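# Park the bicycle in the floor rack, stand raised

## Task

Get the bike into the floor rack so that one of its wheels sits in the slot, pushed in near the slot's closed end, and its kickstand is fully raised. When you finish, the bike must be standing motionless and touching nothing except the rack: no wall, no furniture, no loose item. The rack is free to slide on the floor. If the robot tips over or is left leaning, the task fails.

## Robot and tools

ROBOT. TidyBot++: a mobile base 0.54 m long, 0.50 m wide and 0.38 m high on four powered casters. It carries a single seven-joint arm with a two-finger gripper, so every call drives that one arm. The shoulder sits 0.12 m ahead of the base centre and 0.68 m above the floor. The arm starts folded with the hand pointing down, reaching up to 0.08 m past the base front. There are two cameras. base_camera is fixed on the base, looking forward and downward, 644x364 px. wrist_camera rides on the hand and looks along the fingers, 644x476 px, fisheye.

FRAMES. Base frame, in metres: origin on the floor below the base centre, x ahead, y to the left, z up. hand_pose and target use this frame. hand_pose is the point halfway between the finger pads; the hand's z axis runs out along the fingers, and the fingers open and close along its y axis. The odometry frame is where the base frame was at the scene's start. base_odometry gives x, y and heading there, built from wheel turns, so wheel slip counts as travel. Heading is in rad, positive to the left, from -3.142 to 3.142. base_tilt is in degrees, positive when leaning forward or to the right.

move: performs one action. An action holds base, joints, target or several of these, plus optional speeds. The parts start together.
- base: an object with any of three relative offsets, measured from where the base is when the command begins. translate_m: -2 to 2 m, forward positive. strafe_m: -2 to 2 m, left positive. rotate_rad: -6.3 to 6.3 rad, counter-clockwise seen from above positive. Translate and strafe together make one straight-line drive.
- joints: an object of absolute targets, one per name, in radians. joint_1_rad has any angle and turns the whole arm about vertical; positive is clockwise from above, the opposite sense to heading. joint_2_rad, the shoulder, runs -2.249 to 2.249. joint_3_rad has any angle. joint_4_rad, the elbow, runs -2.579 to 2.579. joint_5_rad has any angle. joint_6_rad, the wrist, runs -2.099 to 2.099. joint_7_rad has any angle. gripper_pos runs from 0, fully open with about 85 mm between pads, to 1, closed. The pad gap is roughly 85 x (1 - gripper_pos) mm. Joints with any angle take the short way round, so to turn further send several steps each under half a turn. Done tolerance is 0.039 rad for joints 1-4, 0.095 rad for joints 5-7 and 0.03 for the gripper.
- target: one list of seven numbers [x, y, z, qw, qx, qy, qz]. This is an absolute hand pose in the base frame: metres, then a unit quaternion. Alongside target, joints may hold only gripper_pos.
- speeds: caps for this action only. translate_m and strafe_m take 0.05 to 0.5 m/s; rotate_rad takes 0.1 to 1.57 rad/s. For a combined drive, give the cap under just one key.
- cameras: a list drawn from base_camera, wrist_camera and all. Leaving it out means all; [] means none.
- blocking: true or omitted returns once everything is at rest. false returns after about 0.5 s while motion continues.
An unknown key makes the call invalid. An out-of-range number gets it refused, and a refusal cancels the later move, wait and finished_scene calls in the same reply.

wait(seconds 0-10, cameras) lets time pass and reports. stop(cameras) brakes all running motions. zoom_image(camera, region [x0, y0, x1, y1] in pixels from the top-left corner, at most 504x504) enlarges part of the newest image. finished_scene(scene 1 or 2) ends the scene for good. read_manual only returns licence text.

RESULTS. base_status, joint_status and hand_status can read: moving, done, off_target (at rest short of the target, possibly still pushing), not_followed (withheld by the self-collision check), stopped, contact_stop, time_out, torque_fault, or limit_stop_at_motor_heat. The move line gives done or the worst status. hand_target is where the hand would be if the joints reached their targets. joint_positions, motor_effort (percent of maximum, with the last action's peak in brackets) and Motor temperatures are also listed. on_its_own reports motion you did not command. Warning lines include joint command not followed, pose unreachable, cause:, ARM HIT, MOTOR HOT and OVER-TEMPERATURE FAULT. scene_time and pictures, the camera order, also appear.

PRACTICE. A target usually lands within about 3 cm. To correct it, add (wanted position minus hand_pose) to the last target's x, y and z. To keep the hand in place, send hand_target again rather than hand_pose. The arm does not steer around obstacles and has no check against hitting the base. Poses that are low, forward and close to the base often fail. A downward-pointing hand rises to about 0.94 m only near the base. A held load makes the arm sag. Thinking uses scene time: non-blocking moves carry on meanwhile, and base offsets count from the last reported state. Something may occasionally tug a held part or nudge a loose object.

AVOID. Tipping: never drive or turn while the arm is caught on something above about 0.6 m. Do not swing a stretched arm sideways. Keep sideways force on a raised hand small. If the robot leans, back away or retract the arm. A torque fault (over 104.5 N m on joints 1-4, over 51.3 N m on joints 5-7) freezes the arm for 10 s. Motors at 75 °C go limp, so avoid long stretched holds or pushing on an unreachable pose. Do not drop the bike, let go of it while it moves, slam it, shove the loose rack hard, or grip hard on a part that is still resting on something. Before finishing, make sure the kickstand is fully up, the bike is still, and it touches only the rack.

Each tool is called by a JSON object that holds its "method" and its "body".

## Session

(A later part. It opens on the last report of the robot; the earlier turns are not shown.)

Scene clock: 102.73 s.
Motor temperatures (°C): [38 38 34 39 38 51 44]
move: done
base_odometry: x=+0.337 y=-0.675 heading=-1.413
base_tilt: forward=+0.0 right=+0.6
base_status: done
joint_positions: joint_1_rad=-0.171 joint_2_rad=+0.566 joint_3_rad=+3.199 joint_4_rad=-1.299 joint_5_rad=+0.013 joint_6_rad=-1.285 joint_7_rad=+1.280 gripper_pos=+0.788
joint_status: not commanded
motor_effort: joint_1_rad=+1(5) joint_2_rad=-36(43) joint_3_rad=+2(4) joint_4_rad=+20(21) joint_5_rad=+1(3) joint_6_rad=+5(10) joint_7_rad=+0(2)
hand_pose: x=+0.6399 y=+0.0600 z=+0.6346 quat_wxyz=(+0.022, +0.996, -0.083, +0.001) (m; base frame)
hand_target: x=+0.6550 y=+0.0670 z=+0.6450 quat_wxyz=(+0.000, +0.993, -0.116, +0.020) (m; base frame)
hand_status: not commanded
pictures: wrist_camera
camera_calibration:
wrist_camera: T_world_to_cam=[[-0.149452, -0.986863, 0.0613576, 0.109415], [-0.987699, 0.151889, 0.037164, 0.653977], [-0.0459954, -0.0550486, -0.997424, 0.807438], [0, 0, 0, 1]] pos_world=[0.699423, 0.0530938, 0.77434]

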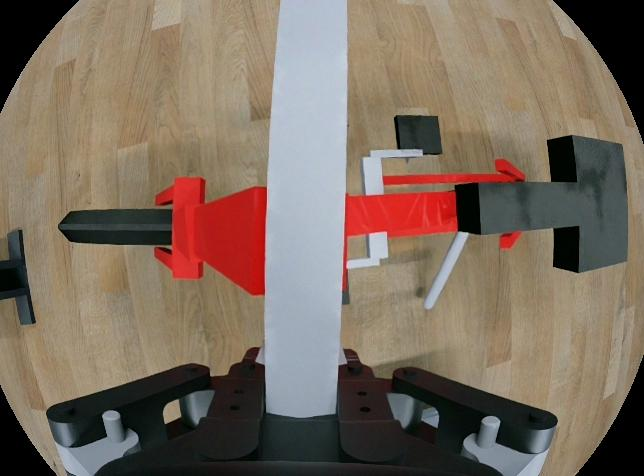

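{"method": "move", "body": {"target": [0.66, 0.055, 0.645, 0, 1.0, -0.005, 0.02]}}

{"method": "zoom_image", "body": {"camera": "wrist_camera", "region": [0, 140, 280, 350]}}

Scene clock: 104.00 s.
Motor temperatures (°C): [38 38 34 39 38 51 44]
move: off_target
base_odometry: x=+0.337 y=-0.675 heading=-1.413
base_tilt: forward=+0.0 right=+0.6
base_status: not commanded
joint_positions: joint_1_rad=-0.126 joint_2_rad=+0.578 joint_3_rad=+3.182 joint_4_rad=-1.278 joint_5_rad=+0.013 joint_6_rad=-1.276 joint_7_rad=+1.434 gripper_pos=+0.788
joint_status: not commanded
motor_effort: joint_1_rad=-1(2) joint_2_rad=-39(43) joint_3_rad=-2(3) joint_4_rad=+19(21) joint_5_rad=-2(4) joint_6_rad=+1(5) joint_7_rad=+2(3)
hand_pose: x=+0.6522 y=+0.0457 z=+0.6346 quat_wxyz=(+0.016, +1.000, -0.020, +0.007) (m; base frame)
hand_target: x=+0.6600 y=+0.0550 z=+0.6450 quat_wxyz=(+0.000, +1.000, -0.005, +0.020) (m; base frame)
hand_status: off_target (0.016 m and 3.0 deg from the pose sent, 0.023 m and 9.5 deg at the start)
pictures: base_camera, wrist_camera
camera_calibration:
wrist_camera: T_world_to_cam=[[-0.0260086, -0.998393, 0.0503457, 0.0241365], [-0.999268, 0.027379, 0.0267239, 0.688112], [-0.0280594, -0.0496138, -0.998374, 0.795864], [0, 0, 0, 1]] pos_world=[0.710567, 0.0447438, 0.774966]

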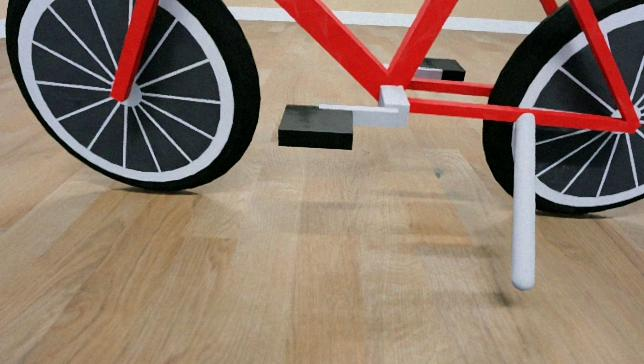

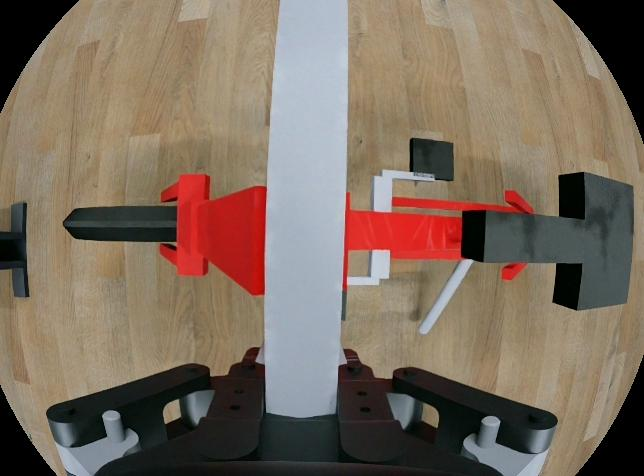

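Scaled by 1.800.

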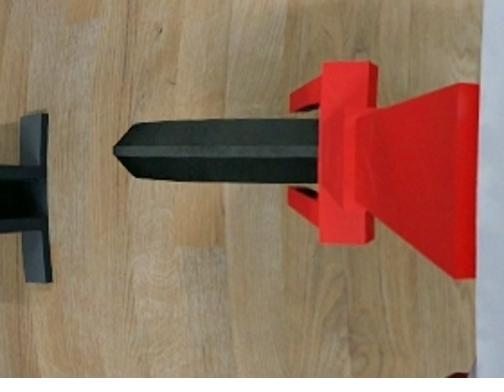

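{"method": "move", "body": {"target": [0.662, 0.040, 0.645, 0, 0.992, 0.126, 0.02], "cameras": []}}

{"method": "move", "body": {"base": {"strafe_m": 0.19, "translate_m": -0.02}, "speeds": {"strafe_m": 0.1}}}

{"method": "zoom_image", "body": {"camera": "wrist_camera", "region": [0, 140, 280, 350]}}

Scene clock: 105.60 s.
Motor temperatures (°C): [38 38 34 39 38 51 44]
move: off_target
base_odometry: x=+0.337 y=-0.675 heading=-1.413
base_tilt: forward=+0.0 right=+0.6
base_status: not commanded
joint_positions: joint_1_rad=-0.067 joint_2_rad=+0.584 joint_3_rad=+3.140 joint_4_rad=-1.277 joint_5_rad=+0.013 joint_6_rad=-1.274 joint_7_rad=+1.698 gripper_pos=+0.788
joint_status: not commanded
motor_effort: joint_1_rad=-1(2) joint_2_rad=-43(44) joint_3_rad=-3(3) joint_4_rad=+21(21) joint_5_rad=-6(6) joint_6_rad=+1(3) joint_7_rad=+2(3)
hand_pose: x=+0.6532 y=+0.0341 z=+0.6316 quat_wxyz=(+0.006, +0.995, +0.099, +0.003) (m; base frame)
hand_target: x=+0.6620 y=+0.0400 z=+0.6450 quat_wxyz=(+0.000, +0.992, +0.126, +0.020) (m; base frame)
hand_status: off_target (0.017 m and 3.7 deg from the pose sent, 0.015 m and 17.0 deg at the start)
pictures: none
No camera images: "cameras" was empty.

Scene clock: 108.30 s.
Motor temperatures (°C): [38 39 34 39 38 51 44]
move: done
base_odometry: x=+0.521 y=-0.626 heading=-1.413
base_tilt: forward=+0.0 right=+0.6
base_status: done
joint_positions: joint_1_rad=-0.060 joint_2_rad=+0.584 joint_3_rad=+3.124 joint_4_rad=-1.275 joint_5_rad=+0.013 joint_6_rad=-1.274 joint_7_rad=+1.709 gripper_pos=+0.788
joint_status: not commanded
motor_effort: joint_1_rad=+0(6) joint_2_rad=-40(44) joint_3_rad=-2(6) joint_4_rad=+19(21) joint_5_rad=-6(8) joint_6_rad=+2(3) joint_7_rad=+0(2)
hand_pose: x=+0.6533 y=+0.0381 z=+0.6321 quat_wxyz=(+0.001, +0.994, +0.108, +0.004) (m; base frame)
hand_target: x=+0.6620 y=+0.0400 z=+0.6450 quat_wxyz=(+0.000, +0.992, +0.126, +0.020) (m; base frame)
hand_status: not commanded
pictures: base_camera, wrist_camera
camera_calibration:
wrist_camera: T_world_to_cam=[[0.229866, -0.97299, 0.0212466, -0.132943], [-0.972809, -0.229078, 0.0341579, 0.677273], [-0.0283682, -0.0285206, -0.999191, 0.79292], [0, 0, 0, 1]] pos_world=[0.71191, 0.0484105, 0.771968]

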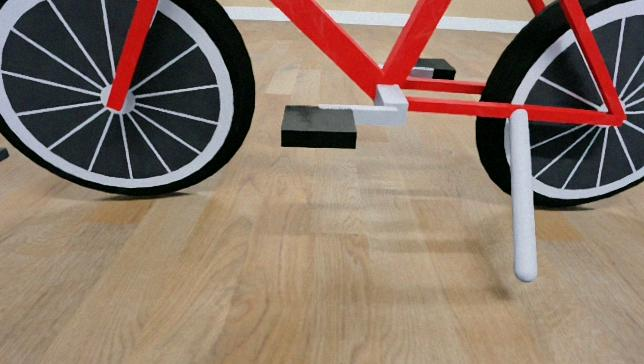

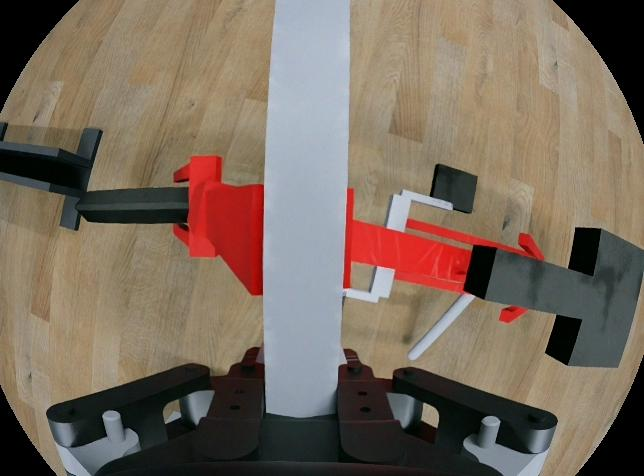

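Scaled by 1.800.

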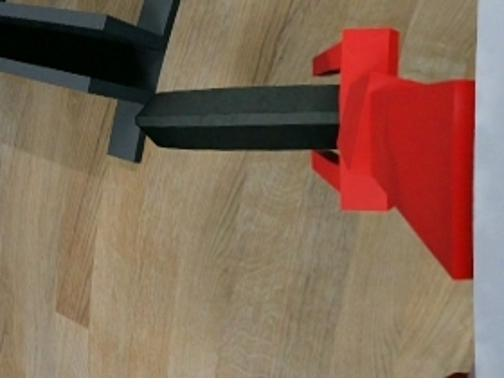

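{"method": "move", "body": {"target": [0.662, 0.053, 0.645, 0, 0.9999, 0.01, 0.02], "cameras": ["wrist_camera"]}}

{"method": "zoom_image", "body": {"camera": "wrist_camera", "region": [0, 140, 280, 350]}}

Scene clock: 109.60 s.
Motor temperatures (°C): [38 39 34 39 38 51 44]
move: off_target
base_odometry: x=+0.521 y=-0.626 heading=-1.413
base_tilt: forward=+0.0 right=+0.6
base_status: not commanded
joint_positions: joint_1_rad=-0.097 joint_2_rad=+0.582 joint_3_rad=+3.145 joint_4_rad=-1.271 joint_5_rad=+0.008 joint_6_rad=-1.280 joint_7_rad=+1.536 gripper_pos=+0.788
joint_status: not commanded
motor_effort: joint_1_rad=+1(2) joint_2_rad=-38(40) joint_3_rad=+1(3) joint_4_rad=+19(19) joint_5_rad=-1(7) joint_6_rad=+3(6) joint_7_rad=+0(1)
hand_pose: x=+0.6527 y=+0.0492 z=+0.6343 quat_wxyz=(+0.005, +1.000, +0.031, +0.004) (m; base frame)
hand_target: x=+0.6620 y=+0.0530 z=+0.6450 quat_wxyz=(+0.000, +1.000, +0.010, +0.020) (m; base frame)
hand_status: off_target (0.015 m and 3.0 deg from the pose sent, 0.022 m and 11.4 deg at the start)
pictures: wrist_camera
camera_calibration:
wrist_camera: T_world_to_cam=[[0.0766915, -0.996685, 0.0271706, -0.0247355], [-0.996584, -0.0757896, 0.0328023, 0.687973], [-0.0306343, -0.0295934, -0.999092, 0.796877], [0, 0, 0, 1]] pos_world=[0.711931, 0.05107, 0.774259]

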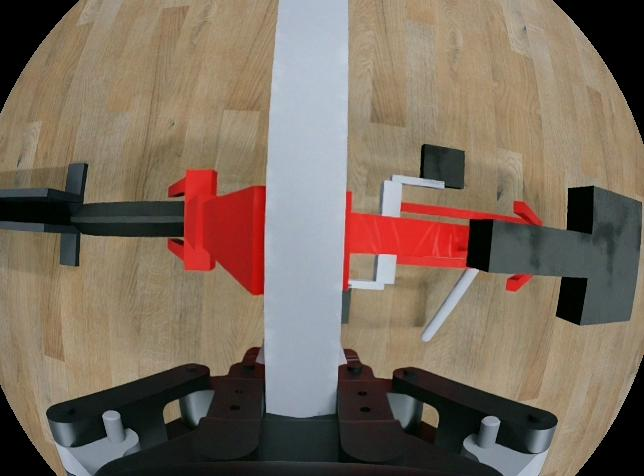

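Scaled by 1.800.

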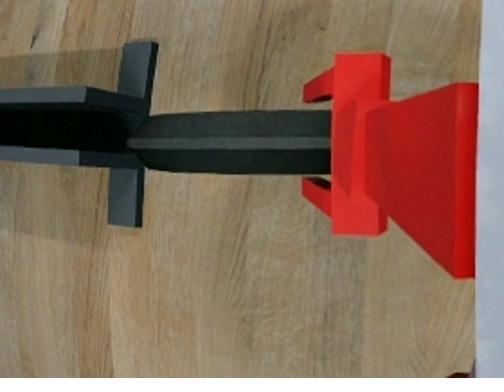

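{"method": "move", "body": {"target": [0.664, 0.059, 0.645, 0, 0.9986, -0.052, 0.02], "cameras": []}}

{"method": "move", "body": {"base": {"strafe_m": 0.09, "translate_m": 0.006}, "speeds": {"strafe_m": 0.1}, "cameras": []}}

{"method": "move", "body": {"target": [0.664, 0.052, 0.645, 0, 0.9999, 0.0, 0.02], "cameras": ["wrist_camera"]}}

{"method": "zoom_image", "body": {"camera": "wrist_camera", "region": [0, 140, 280, 350]}}

Scene clock: 110.60 s.
Motor temperatures (°C): [38 39 34 39 38 51 44]
move: off_target
base_odometry: x=+0.521 y=-0.626 heading=-1.413
base_tilt: forward=+0.0 right=+0.6
base_status: not commanded
joint_positions: joint_1_rad=-0.126 joint_2_rad=+0.582 joint_3_rad=+3.165 joint_4_rad=-1.267 joint_5_rad=+0.008 joint_6_rad=-1.297 joint_7_rad=+1.420 gripper_pos=+0.788
joint_status: not commanded
motor_effort: joint_1_rad=+2(3) joint_2_rad=-37(38) joint_3_rad=+3(3) joint_4_rad=+20(21) joint_5_rad=+1(3) joint_6_rad=+6(7) joint_7_rad=-1(2)
hand_pose: x=+0.6488 y=+0.0548 z=+0.6355 quat_wxyz=(+0.011, +1.000, -0.021, -0.001) (m; base frame)
hand_target: x=+0.6640 y=+0.0590 z=+0.6450 quat_wxyz=(+0.000, +0.998, -0.052, +0.020) (m; base frame)
hand_status: off_target (0.018 m and 4.4 deg from the pose sent, 0.018 m and 9.7 deg at the start)
pictures: none
No camera images: "cameras" was empty.

Scene clock: 112.23 s.
Motor temperatures (°C): [38 39 34 39 38 51 44]
move: done
base_odometry: x=+0.611 y=-0.617 heading=-1.413
base_tilt: forward=+0.0 right=+0.6
base_status: done
joint_positions: joint_1_rad=-0.141 joint_2_rad=+0.584 joint_3_rad=+3.179 joint_4_rad=-1.262 joint_5_rad=+0.008 joint_6_rad=-1.296 joint_7_rad=+1.416 gripper_pos=+0.788
joint_status: not commanded
motor_effort: joint_1_rad=+1(5) joint_2_rad=-40(42) joint_3_rad=+0(3) joint_4_rad=+20(21) joint_5_rad=-1(4) joint_6_rad=+3(9) joint_7_rad=+0(2)
hand_pose: x=+0.6505 y=+0.0565 z=+0.6361 quat_wxyz=(+0.014, +1.000, -0.022, +0.002) (m; base frame)
hand_target: x=+0.6640 y=+0.0590 z=+0.6450 quat_wxyz=(+0.000, +0.998, -0.052, +0.020) (m; base frame)
hand_status: not commanded
pictures: none
No camera images: "cameras" was empty.

Scene clock: 112.93 s.
Motor temperatures (°C): [38 39 34 39 38 51 44]
move: off_target
base_odometry: x=+0.611 y=-0.617 heading=-1.413
base_tilt: forward=+0.0 right=+0.6
base_status: not commanded
joint_positions: joint_1_rad=-0.123 joint_2_rad=+0.585 joint_3_rad=+3.174 joint_4_rad=-1.262 joint_5_rad=+0.008 joint_6_rad=-1.287 joint_7_rad=+1.474 gripper_pos=+0.788
joint_status: not commanded
motor_effort: joint_1_rad=+0(2) joint_2_rad=-40(43) joint_3_rad=-1(2) joint_4_rad=+19(21) joint_5_rad=-3(5) joint_6_rad=+3(3) joint_7_rad=+1(2)
hand_pose: x=+0.6540 y=+0.0498 z=+0.6357 quat_wxyz=(+0.012, +1.000, +0.001, +0.005) (m; base frame)
hand_target: x=+0.6640 y=+0.0520 z=+0.6450 quat_wxyz=(+0.000, +1.000, +0.000, +0.020) (m; base frame)
hand_status: off_target (0.014 m and 2.2 deg from the pose sent, 0.017 m and 3.6 deg at the start)
pictures: wrist_camera
camera_calibration:
wrist_camera: T_world_to_cam=[[0.0171199, -0.998947, 0.0425667, 0.00502891], [-0.999379, -0.0157852, 0.0314972, 0.68898], [-0.0307921, -0.0430795, -0.998597, 0.798877], [0, 0, 0, 1]] pos_world=[0.713065, 0.0503145, 0.775841]

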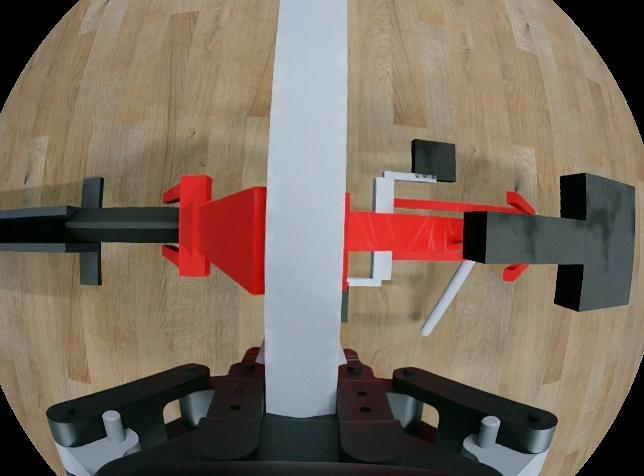

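Scaled by 1.800.

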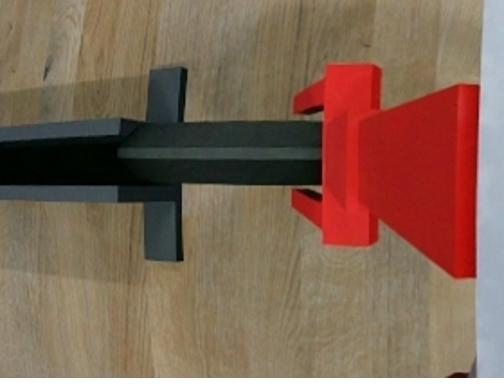

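{"method": "move", "body": {"target": [0.662, 0.051, 0.645, 0, 0.9999, 0.014, 0.02], "cameras": []}}

{"method": "move", "body": {"base": {"strafe_m": 0.1}, "speeds": {"strafe_m": 0.1}, "cameras": ["wrist_camera", "base_camera"]}}

{"method": "zoom_image", "body": {"camera": "wrist_camera", "region": [0, 140, 280, 350]}}

Scene clock: 113.70 s.
Motor temperatures (°C): [38 39 34 39 38 51 44]
move: off_target
base_odometry: x=+0.611 y=-0.617 heading=-1.413
base_tilt: forward=+0.0 right=+0.6
base_status: not commanded
joint_positions: joint_1_rad=-0.121 joint_2_rad=+0.585 joint_3_rad=+3.173 joint_4_rad=-1.262 joint_5_rad=+0.008 joint_6_rad=-1.286 joint_7_rad=+1.484 gripper_pos=+0.788
joint_status: not commanded
motor_effort: joint_1_rad=+0(1) joint_2_rad=-41(41) joint_3_rad=-1(2) joint_4_rad=+20(20) joint_5_rad=-3(4) joint_6_rad=+2(3) joint_7_rad=+1(2)
hand_pose: x=+0.6547 y=+0.0486 z=+0.6357 quat_wxyz=(+0.012, +1.000, +0.005, +0.006) (m; base frame)
hand_target: x=+0.6620 y=+0.0510 z=+0.6450 quat_wxyz=(+0.000, +1.000, +0.014, +0.020) (m; base frame)
hand_status: off_target (0.012 m and 2.4 deg from the pose sent, 0.012 m and 2.7 deg at the start)
pictures: none
No camera images: "cameras" was empty.

Scene clock: 115.43 s.
Motor temperatures (°C): [38 39 34 39 38 51 44]
move: done
base_odometry: x=+0.710 y=-0.602 heading=-1.413
base_tilt: forward=+0.0 right=+0.6
base_status: done
joint_positions: joint_1_rad=-0.107 joint_2_rad=+0.585 joint_3_rad=+3.165 joint_4_rad=-1.263 joint_5_rad=+0.008 joint_6_rad=-1.290 joint_7_rad=+1.485 gripper_pos=+0.788
joint_status: not commanded
motor_effort: joint_1_rad=+0(5) joint_2_rad=-40(43) joint_3_rad=-1(4) joint_4_rad=+20(22) joint_5_rad=-3(6) joint_6_rad=+3(7) joint_7_rad=+0(2)
hand_pose: x=+0.6532 y=+0.0454 z=+0.6355 quat_wxyz=(+0.010, +1.000, +0.002, +0.003) (m; base frame)
hand_target: x=+0.6620 y=+0.0510 z=+0.6450 quat_wxyz=(+0.000, +1.000, +0.014, +0.020) (m; base frame)
hand_status: not commanded
pictures: base_camera, wrist_camera
camera_calibration:
wrist_camera: T_world_to_cam=[[0.0192712, -0.999087, 0.0381227, 0.0020536], [-0.999202, -0.017911, 0.0357049, 0.685375], [-0.0349895, -0.0387804, -0.998635, 0.801017], [0, 0, 0, 1]] pos_world=[0.712815, 0.0453912, 0.775374]

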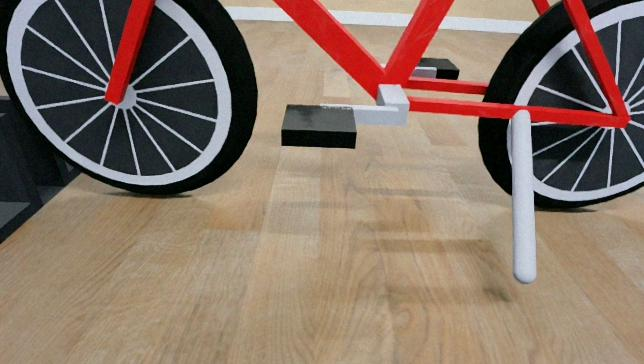

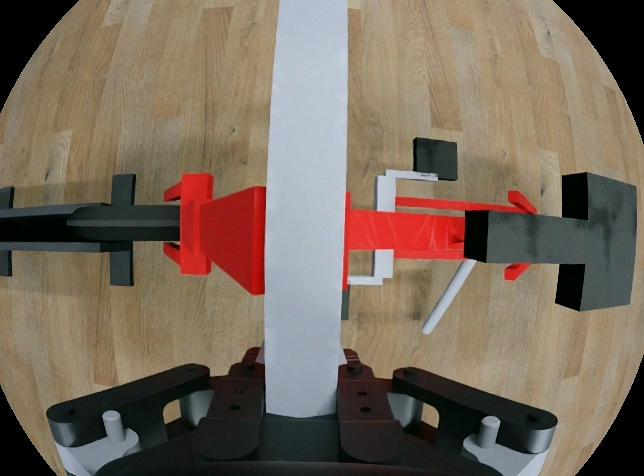

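Scaled by 1.800.

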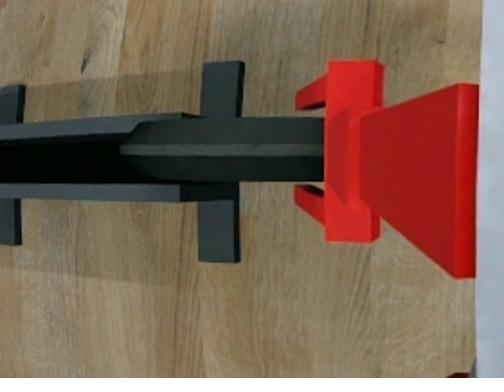

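{"method": "move", "body": {"target": [0.660, 0.055, 0.69, 0, 0.9999, 0.014, 0.02], "cameras": ["wrist_camera", "base_camera"]}}

Scene clock: 117.03 s.
Motor temperatures (°C): [38 39 34 39 38 51 44]
move: off_target
base_odometry: x=+0.710 y=-0.602 heading=-1.413
base_tilt: forward=+0.0 right=+0.6
base_status: not commanded
joint_positions: joint_1_rad=-0.107 joint_2_rad=+0.615 joint_3_rad=+3.165 joint_4_rad=-1.202 joint_5_rad=+0.008 joint_6_rad=-1.363 joint_7_rad=+1.485 gripper_pos=+0.788
joint_status: not commanded
motor_effort: joint_1_rad=+0(2) joint_2_rad=-56(56) joint_3_rad=+0(3) joint_4_rad=+26(27) joint_5_rad=+0(4) joint_6_rad=+0(3) joint_7_rad=+1(1)
hand_pose: x=+0.6529 y=+0.0455 z=+0.6375 quat_wxyz=(+0.012, +1.000, +0.002, -0.018) (m; base frame)
hand_target: x=+0.6600 y=+0.0550 z=+0.6900 quat_wxyz=(+0.000, +1.000, +0.014, +0.020) (m; base frame)
hand_status: off_target (0.054 m and 4.8 deg from the pose sent, 0.056 m and 2.7 deg at the start)
pictures: base_camera, wrist_camera
camera_calibration:
wrist_camera: T_world_to_cam=[[0.0202317, -0.998921, 0.0417949, -0.000839749], [-0.996787, -0.016913, 0.0782856, 0.656315], [-0.0774943, -0.0432444, -0.996054, 0.829241], [0, 0, 0, 1]] pos_world=[0.718485, 0.0461215, 0.774625]

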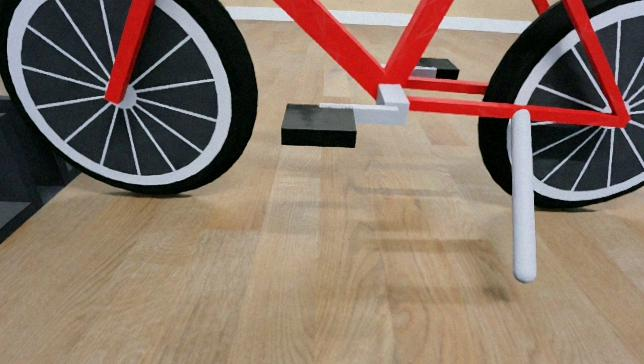

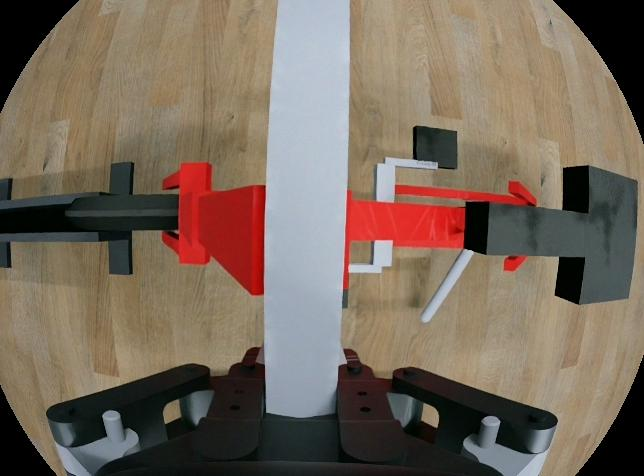

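{"method": "move", "body": {"base": {"strafe_m": 0.12}, "speeds": {"strafe_m": 0.1}}}

Scene clock: 119.03 s.
Motor temperatures (°C): [38 39 34 40 38 51 44]
move: done
base_odometry: x=+0.829 y=-0.583 heading=-1.413
base_tilt: forward=+0.0 right=+0.6
base_status: done
joint_positions: joint_1_rad=-0.115 joint_2_rad=+0.617 joint_3_rad=+3.166 joint_4_rad=-1.201 joint_5_rad=+0.008 joint_6_rad=-1.372 joint_7_rad=+1.485 gripper_pos=+0.789
joint_status: not commanded
motor_effort: joint_1_rad=+0(9) joint_2_rad=-54(56) joint_3_rad=-1(6) joint_4_rad=+25(27) joint_5_rad=-2(5) joint_6_rad=+0(2) joint_7_rad=+1(2)
hand_pose: x=+0.6500 y=+0.0489 z=+0.6369 quat_wxyz=(+0.013, +1.000, +0.006, -0.023) (m; base frame)
hand_target: x=+0.6600 y=+0.0550 z=+0.6900 quat_wxyz=(+0.000, +1.000, +0.014, +0.020) (m; base frame)
hand_status: not commanded
pictures: base_camera, wrist_camera
camera_calibration:
wrist_camera: T_world_to_cam=[[0.0275929, -0.998689, 0.0431231, -0.00299961], [-0.995822, -0.0237058, 0.0881863, 0.646916], [-0.0870484, -0.0453763, -0.99517, 0.834395], [0, 0, 0, 1]] pos_world=[0.716929, 0.0502018, 0.773445]

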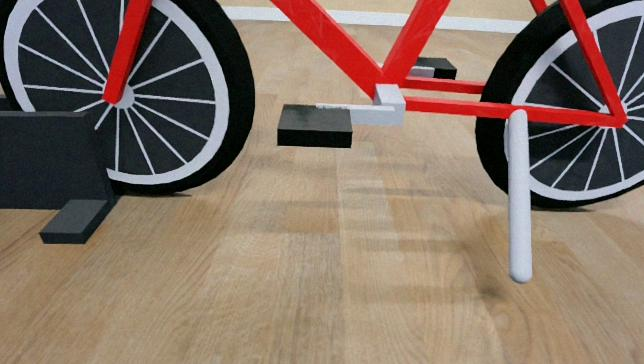

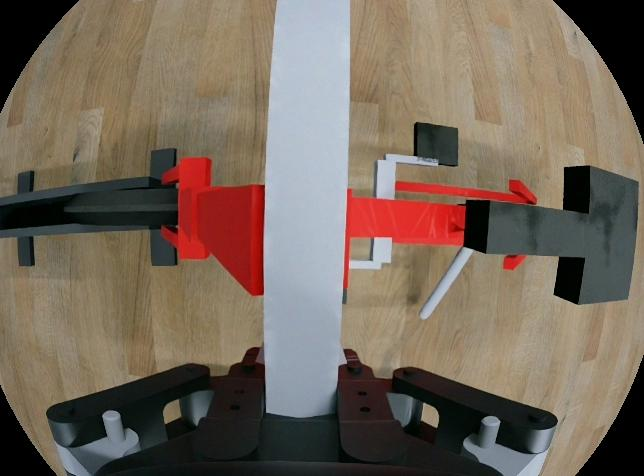

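{"method": "move", "body": {"base": {"strafe_m": 0.1}, "speeds": {"strafe_m": 0.1}}}

Scene clock: 120.77 s.
Motor temperatures (°C): [38 39 34 40 38 51 44]
move: done
base_odometry: x=+0.928 y=-0.567 heading=-1.413
base_tilt: forward=+0.0 right=+0.6
base_status: done
joint_positions: joint_1_rad=-0.094 joint_2_rad=+0.617 joint_3_rad=+3.174 joint_4_rad=-1.200 joint_5_rad=+0.009 joint_6_rad=-1.377 joint_7_rad=+1.515 gripper_pos=+0.789
joint_status: not commanded
motor_effort: joint_1_rad=-2(8) joint_2_rad=-52(55) joint_3_rad=-1(6) joint_4_rad=+25(26) joint_5_rad=-3(11) joint_6_rad=+0(2) joint_7_rad=+0(6)
hand_pose: x=+0.6503 y=+0.0340 z=+0.6373 quat_wxyz=(+0.015, +1.000, +0.007, -0.025) (m; base frame)
hand_target: x=+0.6600 y=+0.0550 z=+0.6900 quat_wxyz=(+0.000, +1.000, +0.014, +0.020) (m; base frame)
hand_status: not commanded
pictures: base_camera, wrist_camera
camera_calibration:
wrist_camera: T_world_to_cam=[[0.0304572, -0.998433, 0.0469447, -0.0222247], [-0.9954, -0.0260295, 0.0922019, 0.644048], [-0.0908355, -0.049537, -0.994633, 0.836399], [0, 0, 0, 1]] pos_world=[0.717737, 0.0360071, 0.773571]

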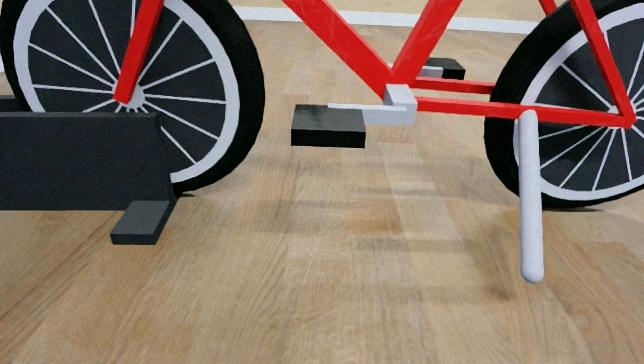

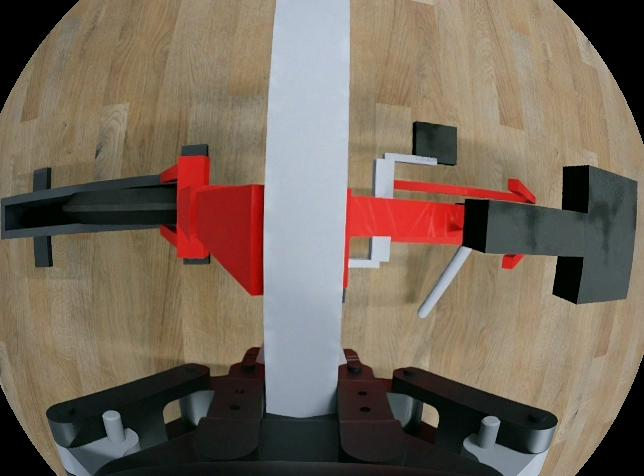

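{"method": "move", "body": {"base": {"strafe_m": 0.08}, "speeds": {"strafe_m": 0.1}}}

Scene clock: 122.70 s.
Motor temperatures (°C): [38 39 34 40 38 51 44]
move: done
base_odometry: x=+1.007 y=-0.555 heading=-1.414
base_tilt: forward=+0.0 right=+0.6
base_status: done
joint_positions: joint_1_rad=-0.116 joint_2_rad=+0.618 joint_3_rad=+3.163 joint_4_rad=-1.200 joint_5_rad=+0.020 joint_6_rad=-1.384 joint_7_rad=+1.517 gripper_pos=+0.789
joint_status: not commanded
motor_effort: joint_1_rad=-1(13) joint_2_rad=-53(56) joint_3_rad=-1(9) joint_4_rad=+25(26) joint_5_rad=-2(11) joint_6_rad=+0(4) joint_7_rad=+1(6)
hand_pose: x=+0.6469 y=+0.0467 z=+0.6372 quat_wxyz=(+0.019, +0.999, +0.025, -0.029) (m; base frame)
hand_target: x=+0.6600 y=+0.0550 z=+0.6900 quat_wxyz=(+0.000, +1.000, +0.014, +0.020) (m; base frame)
hand_status: not commanded
pictures: base_camera, wrist_camera
camera_calibration:
wrist_camera: T_world_to_cam=[[0.0662697, -0.996431, 0.0522744, -0.0360548], [-0.993095, -0.0607837, 0.100341, 0.636007], [-0.0968059, -0.058563, -0.993579, 0.840206], [0, 0, 0, 1]] pos_world=[0.715342, 0.0519378, 0.772878]

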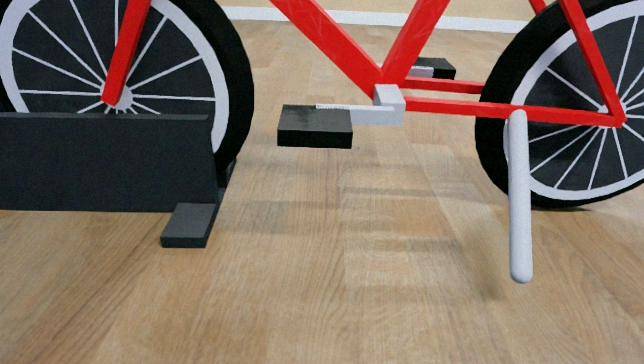

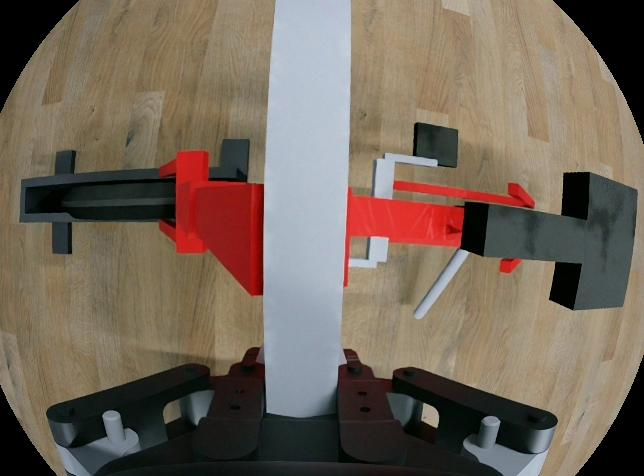

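{"method": "zoom_image", "body": {"camera": "wrist_camera", "region": [0, 120, 280, 300]}}

Scaled by 1.800.

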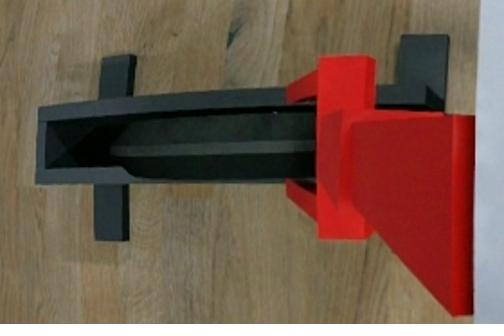

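{"method": "move", "body": {"base": {"strafe_m": 0.1}, "speeds": {"strafe_m": 0.1}, "cameras": ["base_camera", "wrist_camera"]}}

{"method": "zoom_image", "body": {"camera": "wrist_camera", "region": [0, 120, 280, 300]}}

Scene clock: 124.63 s.
Motor temperatures (°C): [38 40 34 40 38 51 44]
move: done
base_odometry: x=+1.106 y=-0.539 heading=-1.414
base_tilt: forward=+0.0 right=+0.6
base_status: done
joint_positions: joint_1_rad=-0.115 joint_2_rad=+0.618 joint_3_rad=+3.163 joint_4_rad=-1.199 joint_5_rad=+0.020 joint_6_rad=-1.385 joint_7_rad=+1.517 gripper_pos=+0.789
joint_status: not commanded
motor_effort: joint_1_rad=+0(6) joint_2_rad=-50(54) joint_3_rad=-1(4) joint_4_rad=+24(26) joint_5_rad=-2(4) joint_6_rad=+1(2) joint_7_rad=+1(2)
hand_pose: x=+0.6472 y=+0.0460 z=+0.6374 quat_wxyz=(+0.018, +0.999, +0.024, -0.029) (m; base frame)
hand_target: x=+0.6600 y=+0.0550 z=+0.6900 quat_wxyz=(+0.000, +1.000, +0.014, +0.020) (m; base frame)
hand_status: not commanded
pictures: base_camera, wrist_camera
camera_calibration:
wrist_camera: T_world_to_cam=[[0.064759, -0.996537, 0.052163, -0.0357672], [-0.993206, -0.0593014, 0.100129, 0.63633], [-0.0966887, -0.0582929, -0.993606, 0.840282], [0, 0, 0, 1]] pos_world=[0.715568, 0.0510744, 0.77306]

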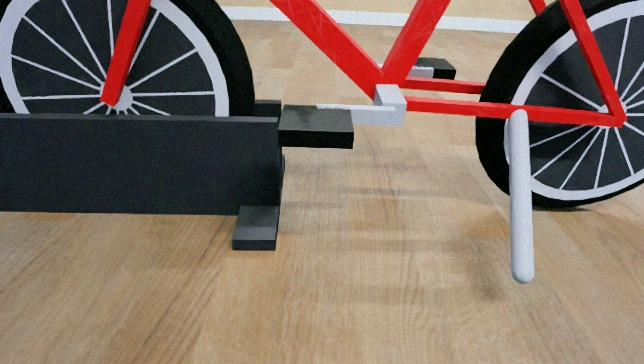

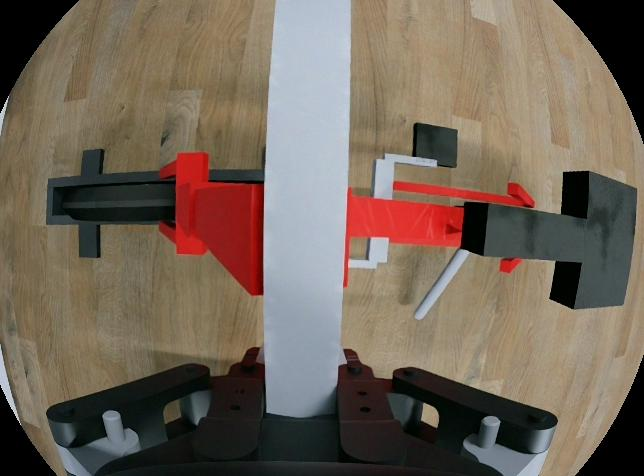

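Scaled by 1.800.

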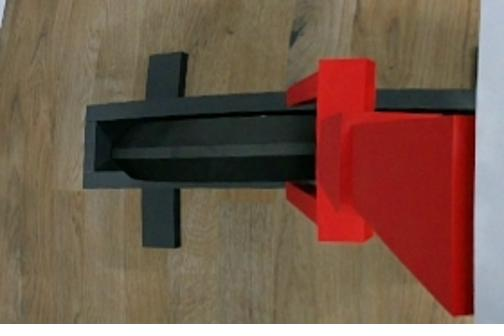

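{"method": "move", "body": {"base": {"strafe_m": 0.055}, "speeds": {"strafe_m": 0.1}, "cameras": ["base_camera", "wrist_camera"]}}

{"method": "zoom_image", "body": {"camera": "wrist_camera", "region": [0, 120, 280, 300]}}

Scene clock: 126.07 s.
Motor temperatures (°C): [38 40 34 40 38 51 44]
move: done
base_odometry: x=+1.160 y=-0.531 heading=-1.414
base_tilt: forward=+0.0 right=+0.6
base_status: done
joint_positions: joint_1_rad=-0.117 joint_2_rad=+0.618 joint_3_rad=+3.162 joint_4_rad=-1.199 joint_5_rad=+0.020 joint_6_rad=-1.389 joint_7_rad=+1.517 gripper_pos=+0.789
joint_status: not commanded
motor_effort: joint_1_rad=-2(6) joint_2_rad=-51(53) joint_3_rad=-3(4) joint_4_rad=+24(25) joint_5_rad=-3(6) joint_6_rad=+0(3) joint_7_rad=+1(3)
hand_pose: x=+0.6458 y=+0.0476 z=+0.6376 quat_wxyz=(+0.018, +0.999, +0.025, -0.031) (m; base frame)
hand_target: x=+0.6600 y=+0.0550 z=+0.6900 quat_wxyz=(+0.000, +1.000, +0.014, +0.020) (m; base frame)
hand_status: not commanded
pictures: base_camera, wrist_camera
camera_calibration:
wrist_camera: T_world_to_cam=[[0.0676466, -0.996395, 0.0511967, -0.0353203], [-0.992643, -0.0620495, 0.103974, 0.632372], [-0.100423, -0.0578535, -0.993261, 0.842646], [0, 0, 0, 1]] pos_world=[0.71473, 0.0527954, 0.773025]

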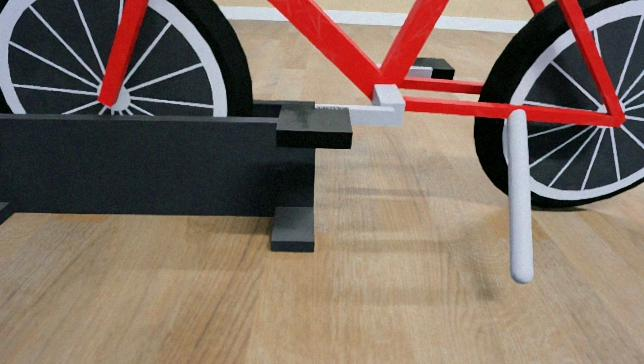

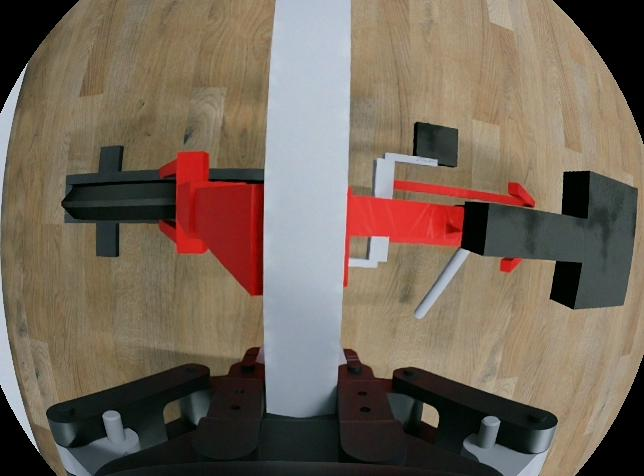

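Scaled by 1.800.

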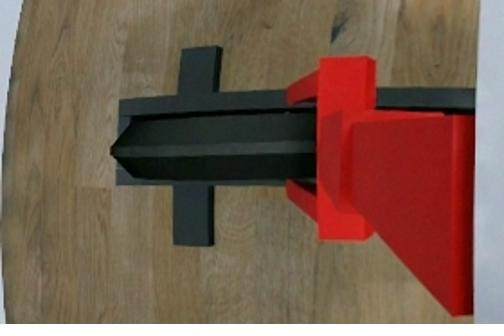

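{"method": "move", "body": {"target": [0.645, 0.050, 0.645, 0, 0.9999, 0.014, 0.02], "cameras": ["base_camera"]}}

{"method": "move", "body": {"target": [0.63, 0.050, 0.642, 0, 0.9999, 0.014, 0.02], "cameras": ["base_camera"]}}

Scene clock: 127.37 s.
Motor temperatures (°C): [38 40 34 40 38 51 44]
move: off_target
base_odometry: x=+1.160 y=-0.531 heading=-1.414
base_tilt: forward=+0.0 right=+0.6
base_status: not commanded
joint_positions: joint_1_rad=-0.117 joint_2_rad=+0.559 joint_3_rad=+3.162 joint_4_rad=-1.315 joint_5_rad=+0.020 joint_6_rad=-1.303 joint_7_rad=+1.512 gripper_pos=+0.789
joint_status: not commanded
motor_effort: joint_1_rad=+2(2) joint_2_rad=-36(51) joint_3_rad=+1(2) joint_4_rad=+18(25) joint_5_rad=+0(4) joint_6_rad=+2(2) joint_7_rad=+2(4)
hand_pose: x=+0.6292 y=+0.0459 z=+0.6338 quat_wxyz=(+0.016, +0.999, +0.023, -0.016) (m; base frame)
hand_target: x=+0.6450 y=+0.0500 z=+0.6450 quat_wxyz=(+0.000, +1.000, +0.014, +0.020) (m; base frame)
hand_status: off_target (0.020 m and 4.7 deg from the pose sent, 0.008 m and 6.3 deg at the start)
pictures: base_camera

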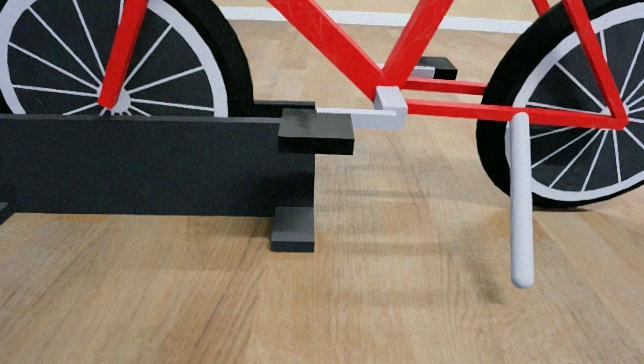

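Scene clock: 128.17 s.
Motor temperatures (°C): [38 40 34 40 38 51 44]
move: off_target
base_odometry: x=+1.160 y=-0.531 heading=-1.414
base_tilt: forward=+0.0 right=+0.6
base_status: not commanded
joint_positions: joint_1_rad=-0.117 joint_2_rad=+0.530 joint_3_rad=+3.161 joint_4_rad=-1.366 joint_5_rad=+0.020 joint_6_rad=-1.244 joint_7_rad=+1.512 gripper_pos=+0.789
joint_status: not commanded
motor_effort: joint_1_rad=+1(2) joint_2_rad=-35(36) joint_3_rad=+1(2) joint_4_rad=+15(18) joint_5_rad=+1(2) joint_6_rad=-1(2) joint_7_rad=+3(3)
hand_pose: x=+0.6282 y=+0.0460 z=+0.6328 quat_wxyz=(+0.014, +1.000, +0.024, +0.002) (m; base frame)
hand_target: x=+0.6300 y=+0.0500 z=+0.6420 quat_wxyz=(+0.000, +1.000, +0.014, +0.020) (m; base frame)
hand_status: off_target (0.010 m and 2.9 deg from the pose sent, 0.009 m and 4.7 deg at the start)
pictures: base_camera

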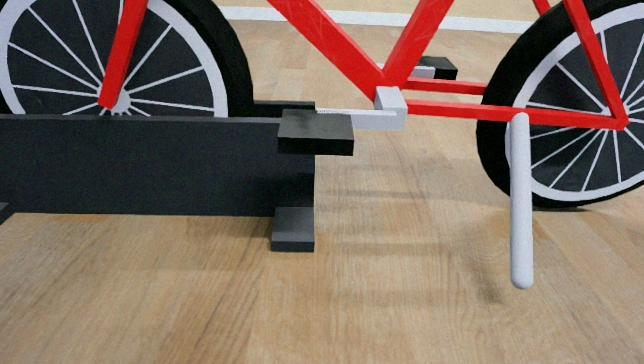

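{"method": "move", "body": {"joints": {"gripper_pos": 0.3}}}

Scene clock: 129.20 s.
Motor temperatures (°C): [38 40 34 40 38 51 44]
move: done
base_odometry: x=+1.160 y=-0.531 heading=-1.414
base_tilt: forward=+0.0 right=+0.6
base_status: not commanded
joint_positions: joint_1_rad=-0.116 joint_2_rad=+0.526 joint_3_rad=+3.161 joint_4_rad=-1.374 joint_5_rad=+0.020 joint_6_rad=-1.244 joint_7_rad=+1.512 gripper_pos=+0.300
joint_status: all done
motor_effort: joint_1_rad=+0(2) joint_2_rad=-35(36) joint_3_rad=+0(1) joint_4_rad=+16(16) joint_5_rad=-1(2) joint_6_rad=+0(2) joint_7_rad=+0(3)
hand_pose: x=+0.6254 y=+0.0455 z=+0.6327 quat_wxyz=(+0.014, +1.000, +0.023, +0.000) (m; base frame)
hand_target: x=+0.6300 y=+0.0500 z=+0.6420 quat_wxyz=(+0.000, +1.000, +0.014, +0.020) (m; base frame)
hand_status: not commanded
pictures: base_camera, wrist_camera
camera_calibration:
wrist_camera: T_world_to_cam=[[0.0615988, -0.997034, 0.0461397, -0.0288553], [-0.99733, -0.0596683, 0.0421114, 0.654441], [-0.0392334, -0.0486105, -0.998047, 0.799945], [0, 0, 0, 1]] pos_world=[0.685855, 0.0491653, 0.772154]

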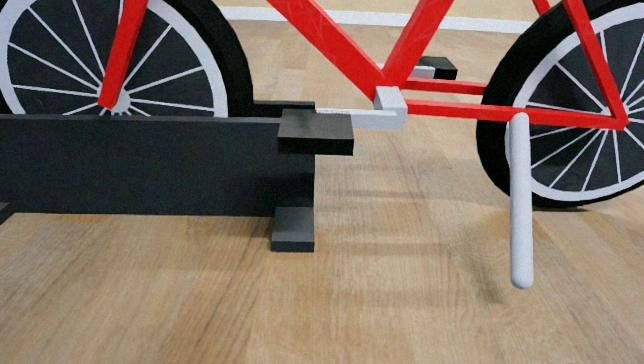

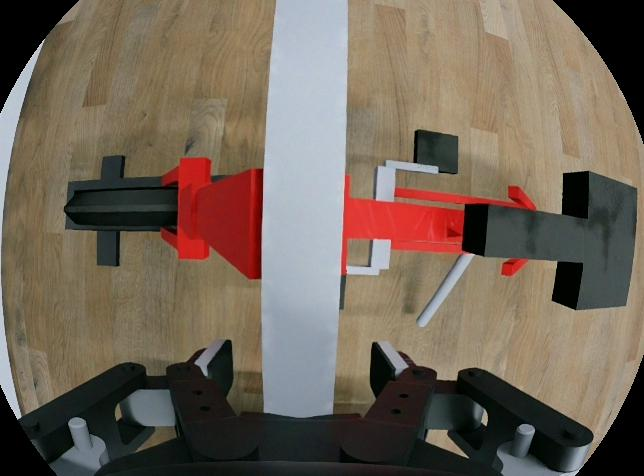

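{"method": "move", "body": {"target": [0.60, 0.048, 0.80, 0, 0.9999, 0.01, 0.0], "cameras": []}}

{"method": "move", "body": {"base": {"translate_m": -0.32, "strafe_m": -0.16}, "cameras": ["base_camera", "wrist_camera"]}}

Scene clock: 132.20 s.
Motor temperatures (°C): [38 40 34 40 38 51 44]
move: off_target
base_odometry: x=+1.160 y=-0.531 heading=-1.414
base_tilt: forward=+0.0 right=+0.6
base_status: not commanded
joint_positions: joint_1_rad=-0.116 joint_2_rad=+0.435 joint_3_rad=+3.161 joint_4_rad=-1.012 joint_5_rad=+0.020 joint_6_rad=-1.671 joint_7_rad=+1.512 gripper_pos=+0.300
joint_status: not commanded
motor_effort: joint_1_rad=+0(1) joint_2_rad=-32(37) joint_3_rad=+1(1) joint_4_rad=+17(18) joint_5_rad=-1(2) joint_6_rad=+0(1) joint_7_rad=+1(1)
hand_pose: x=+0.6138 y=+0.0450 z=+0.7908 quat_wxyz=(+0.013, +1.000, +0.019, +0.013) (m; base frame)
hand_target: x=+0.6000 y=+0.0480 z=+0.8000 quat_wxyz=(+0.000, +1.000, +0.010, +0.000) (m; base frame)
hand_status: off_target (0.017 m and 2.3 deg from the pose sent, 0.169 m and 2.2 deg at the start)
pictures: none
No camera images: "cameras" was empty.

Scene clock: 134.10 s.
Motor temperatures (°C): [38 40 34 40 38 51 44]
move: done
base_odometry: x=+0.952 y=-0.240 heading=-1.415
base_tilt: forward=+0.0 right=+0.6
base_status: done
joint_positions: joint_1_rad=-0.115 joint_2_rad=+0.425 joint_3_rad=+3.161 joint_4_rad=-1.011 joint_5_rad=+0.020 joint_6_rad=-1.679 joint_7_rad=+1.512 gripper_pos=+0.300
joint_status: not commanded
motor_effort: joint_1_rad=+0(2) joint_2_rad=-32(37) joint_3_rad=+0(1) joint_4_rad=+17(18) joint_5_rad=+0(2) joint_6_rad=+0(1) joint_7_rad=+0(1)
hand_pose: x=+0.6106 y=+0.0440 z=+0.7963 quat_wxyz=(+0.013, +1.000, +0.018, +0.015) (m; base frame)
hand_target: x=+0.6000 y=+0.0480 z=+0.8000 quat_wxyz=(+0.000, +1.000, +0.010, +0.000) (m; base frame)
hand_status: not commanded
pictures: base_camera, wrist_camera
camera_calibration:
wrist_camera: T_world_to_cam=[[0.0498892, -0.997788, 0.04394, -0.0280132], [-0.998696, -0.0493621, 0.0130002, 0.656204], [-0.0108025, -0.0445313, -0.99895, 0.945776], [0, 0, 0, 1]] pos_world=[0.666963, 0.046557, 0.937482]

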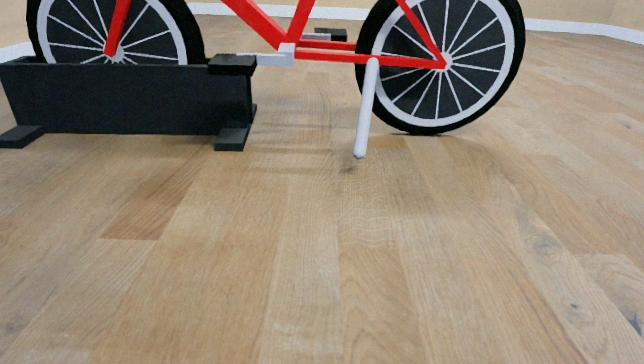

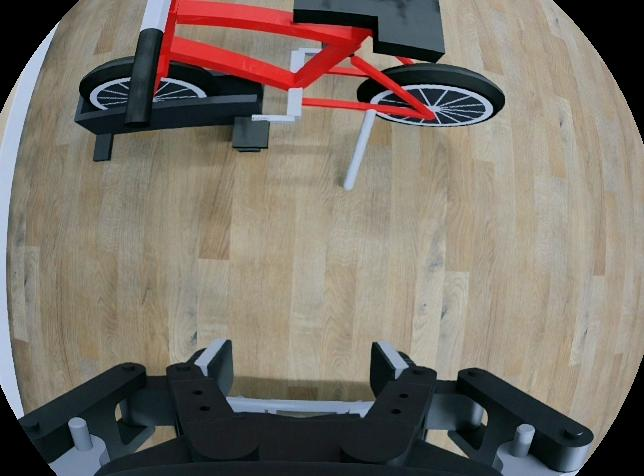

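{"method": "move", "body": {"joints": {"joint_1_rad": 0.0, "joint_3_rad": 3.14, "joint_5_rad": 0.0, "joint_6_rad": 1.04, "joint_7_rad": 1.57, "gripper_pos": 1.0}, "cameras": []}}

{"method": "move", "body": {"joints": {"joint_2_rad": 1.65, "joint_4_rad": -1.39}}}

Scene clock: 137.63 s.
Motor temperatures (°C): [38 40 34 40 38 51 44]
move: done
base_odometry: x=+0.952 y=-0.240 heading=-1.415
base_tilt: forward=+0.0 right=+0.6
base_status: not commanded
joint_positions: joint_1_rad=-0.018 joint_2_rad=+0.422 joint_3_rad=+3.157 joint_4_rad=-1.006 joint_5_rad=+0.020 joint_6_rad=+1.002 joint_7_rad=+1.526 gripper_pos=+0.999
joint_status: all done
motor_effort: joint_1_rad=+0(1) joint_2_rad=-34(38) joint_3_rad=+0(1) joint_4_rad=+19(23) joint_5_rad=-1(3) joint_6_rad=+3(9) joint_7_rad=+0(2)
hand_pose: x=+0.7313 y=+0.0136 z=+1.3936 quat_wxyz=(-0.020, +0.211, +0.008, +0.977) (m; base frame)
hand_target: x=+0.7191 y=+0.0018 z=+1.3999 quat_wxyz=(-0.001, +0.191, +0.000, +0.982) (m; base frame)
hand_status: not commanded
pictures: none
No camera images: "cameras" was empty.

Scene clock: 140.13 s.
Motor temperatures (°C): [38 40 34 40 38 51 44]
move: off_target
TORQUE WARNING: joint_6_rad reached its warning level (29.4 N m). A warning alone does not stop the arm.
base_odometry: x=+0.952 y=-0.240 heading=-1.415
base_tilt: forward=+0.0 right=+0.6
base_status: not commanded
joint_positions: joint_1_rad=-0.016 joint_2_rad=+1.352 joint_3_rad=+3.155 joint_4_rad=-1.247 joint_5_rad=+0.020 joint_6_rad=+1.165 joint_7_rad=+1.529 gripper_pos=+0.999
joint_status: joint_2_rad off_target (ended at +1.352, target +1.650); joint_4_rad off_target (ended at -1.247, target -1.390)
motor_effort: joint_1_rad=-1(2) joint_2_rad=+0(58) joint_3_rad=-1(1) joint_4_rad=-15(19) joint_5_rad=+0(3) joint_6_rad=-17(38) joint_7_rad=+0(1)
hand_pose: x=+1.0004 y=+0.0170 z=+0.5465 quat_wxyz=(-0.020, +0.657, +0.005, +0.754) (m; base frame)
hand_target: x=+0.8534 y=+0.0020 z=+0.2062 quat_wxyz=(-0.001, +0.841, -0.001, +0.540) (m; base frame)
hand_status: not commanded
pictures: base_camera, wrist_camera
camera_calibration:
wrist_camera: T_world_to_cam=[[0.016445, -0.999846, -0.00607252, -0.00254192], [0.0951196, 0.00761022, -0.995437, 0.503362], [0.99533, 0.0157924, 0.0952301, -0.906306], [0, 0, 0, 1]] pos_world=[0.854236, 0.00794049, 0.587357]

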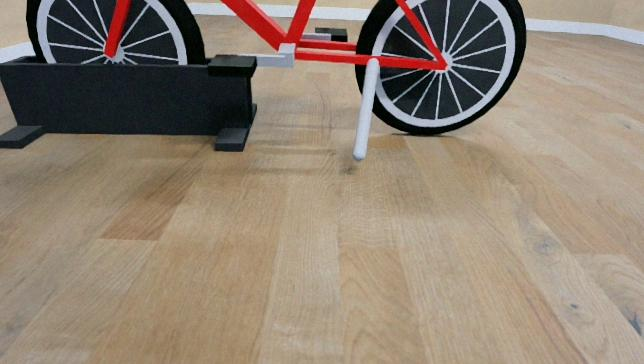

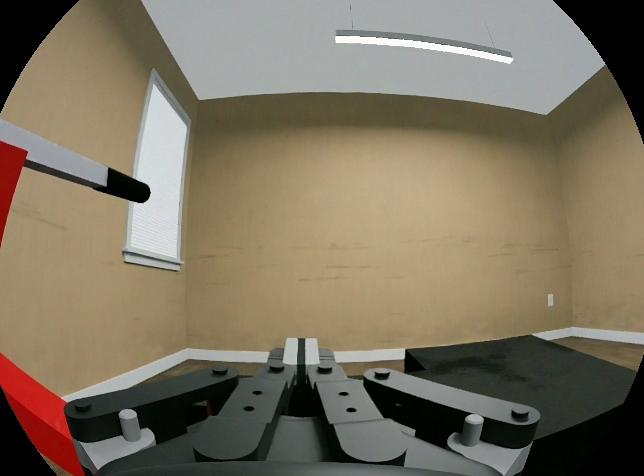

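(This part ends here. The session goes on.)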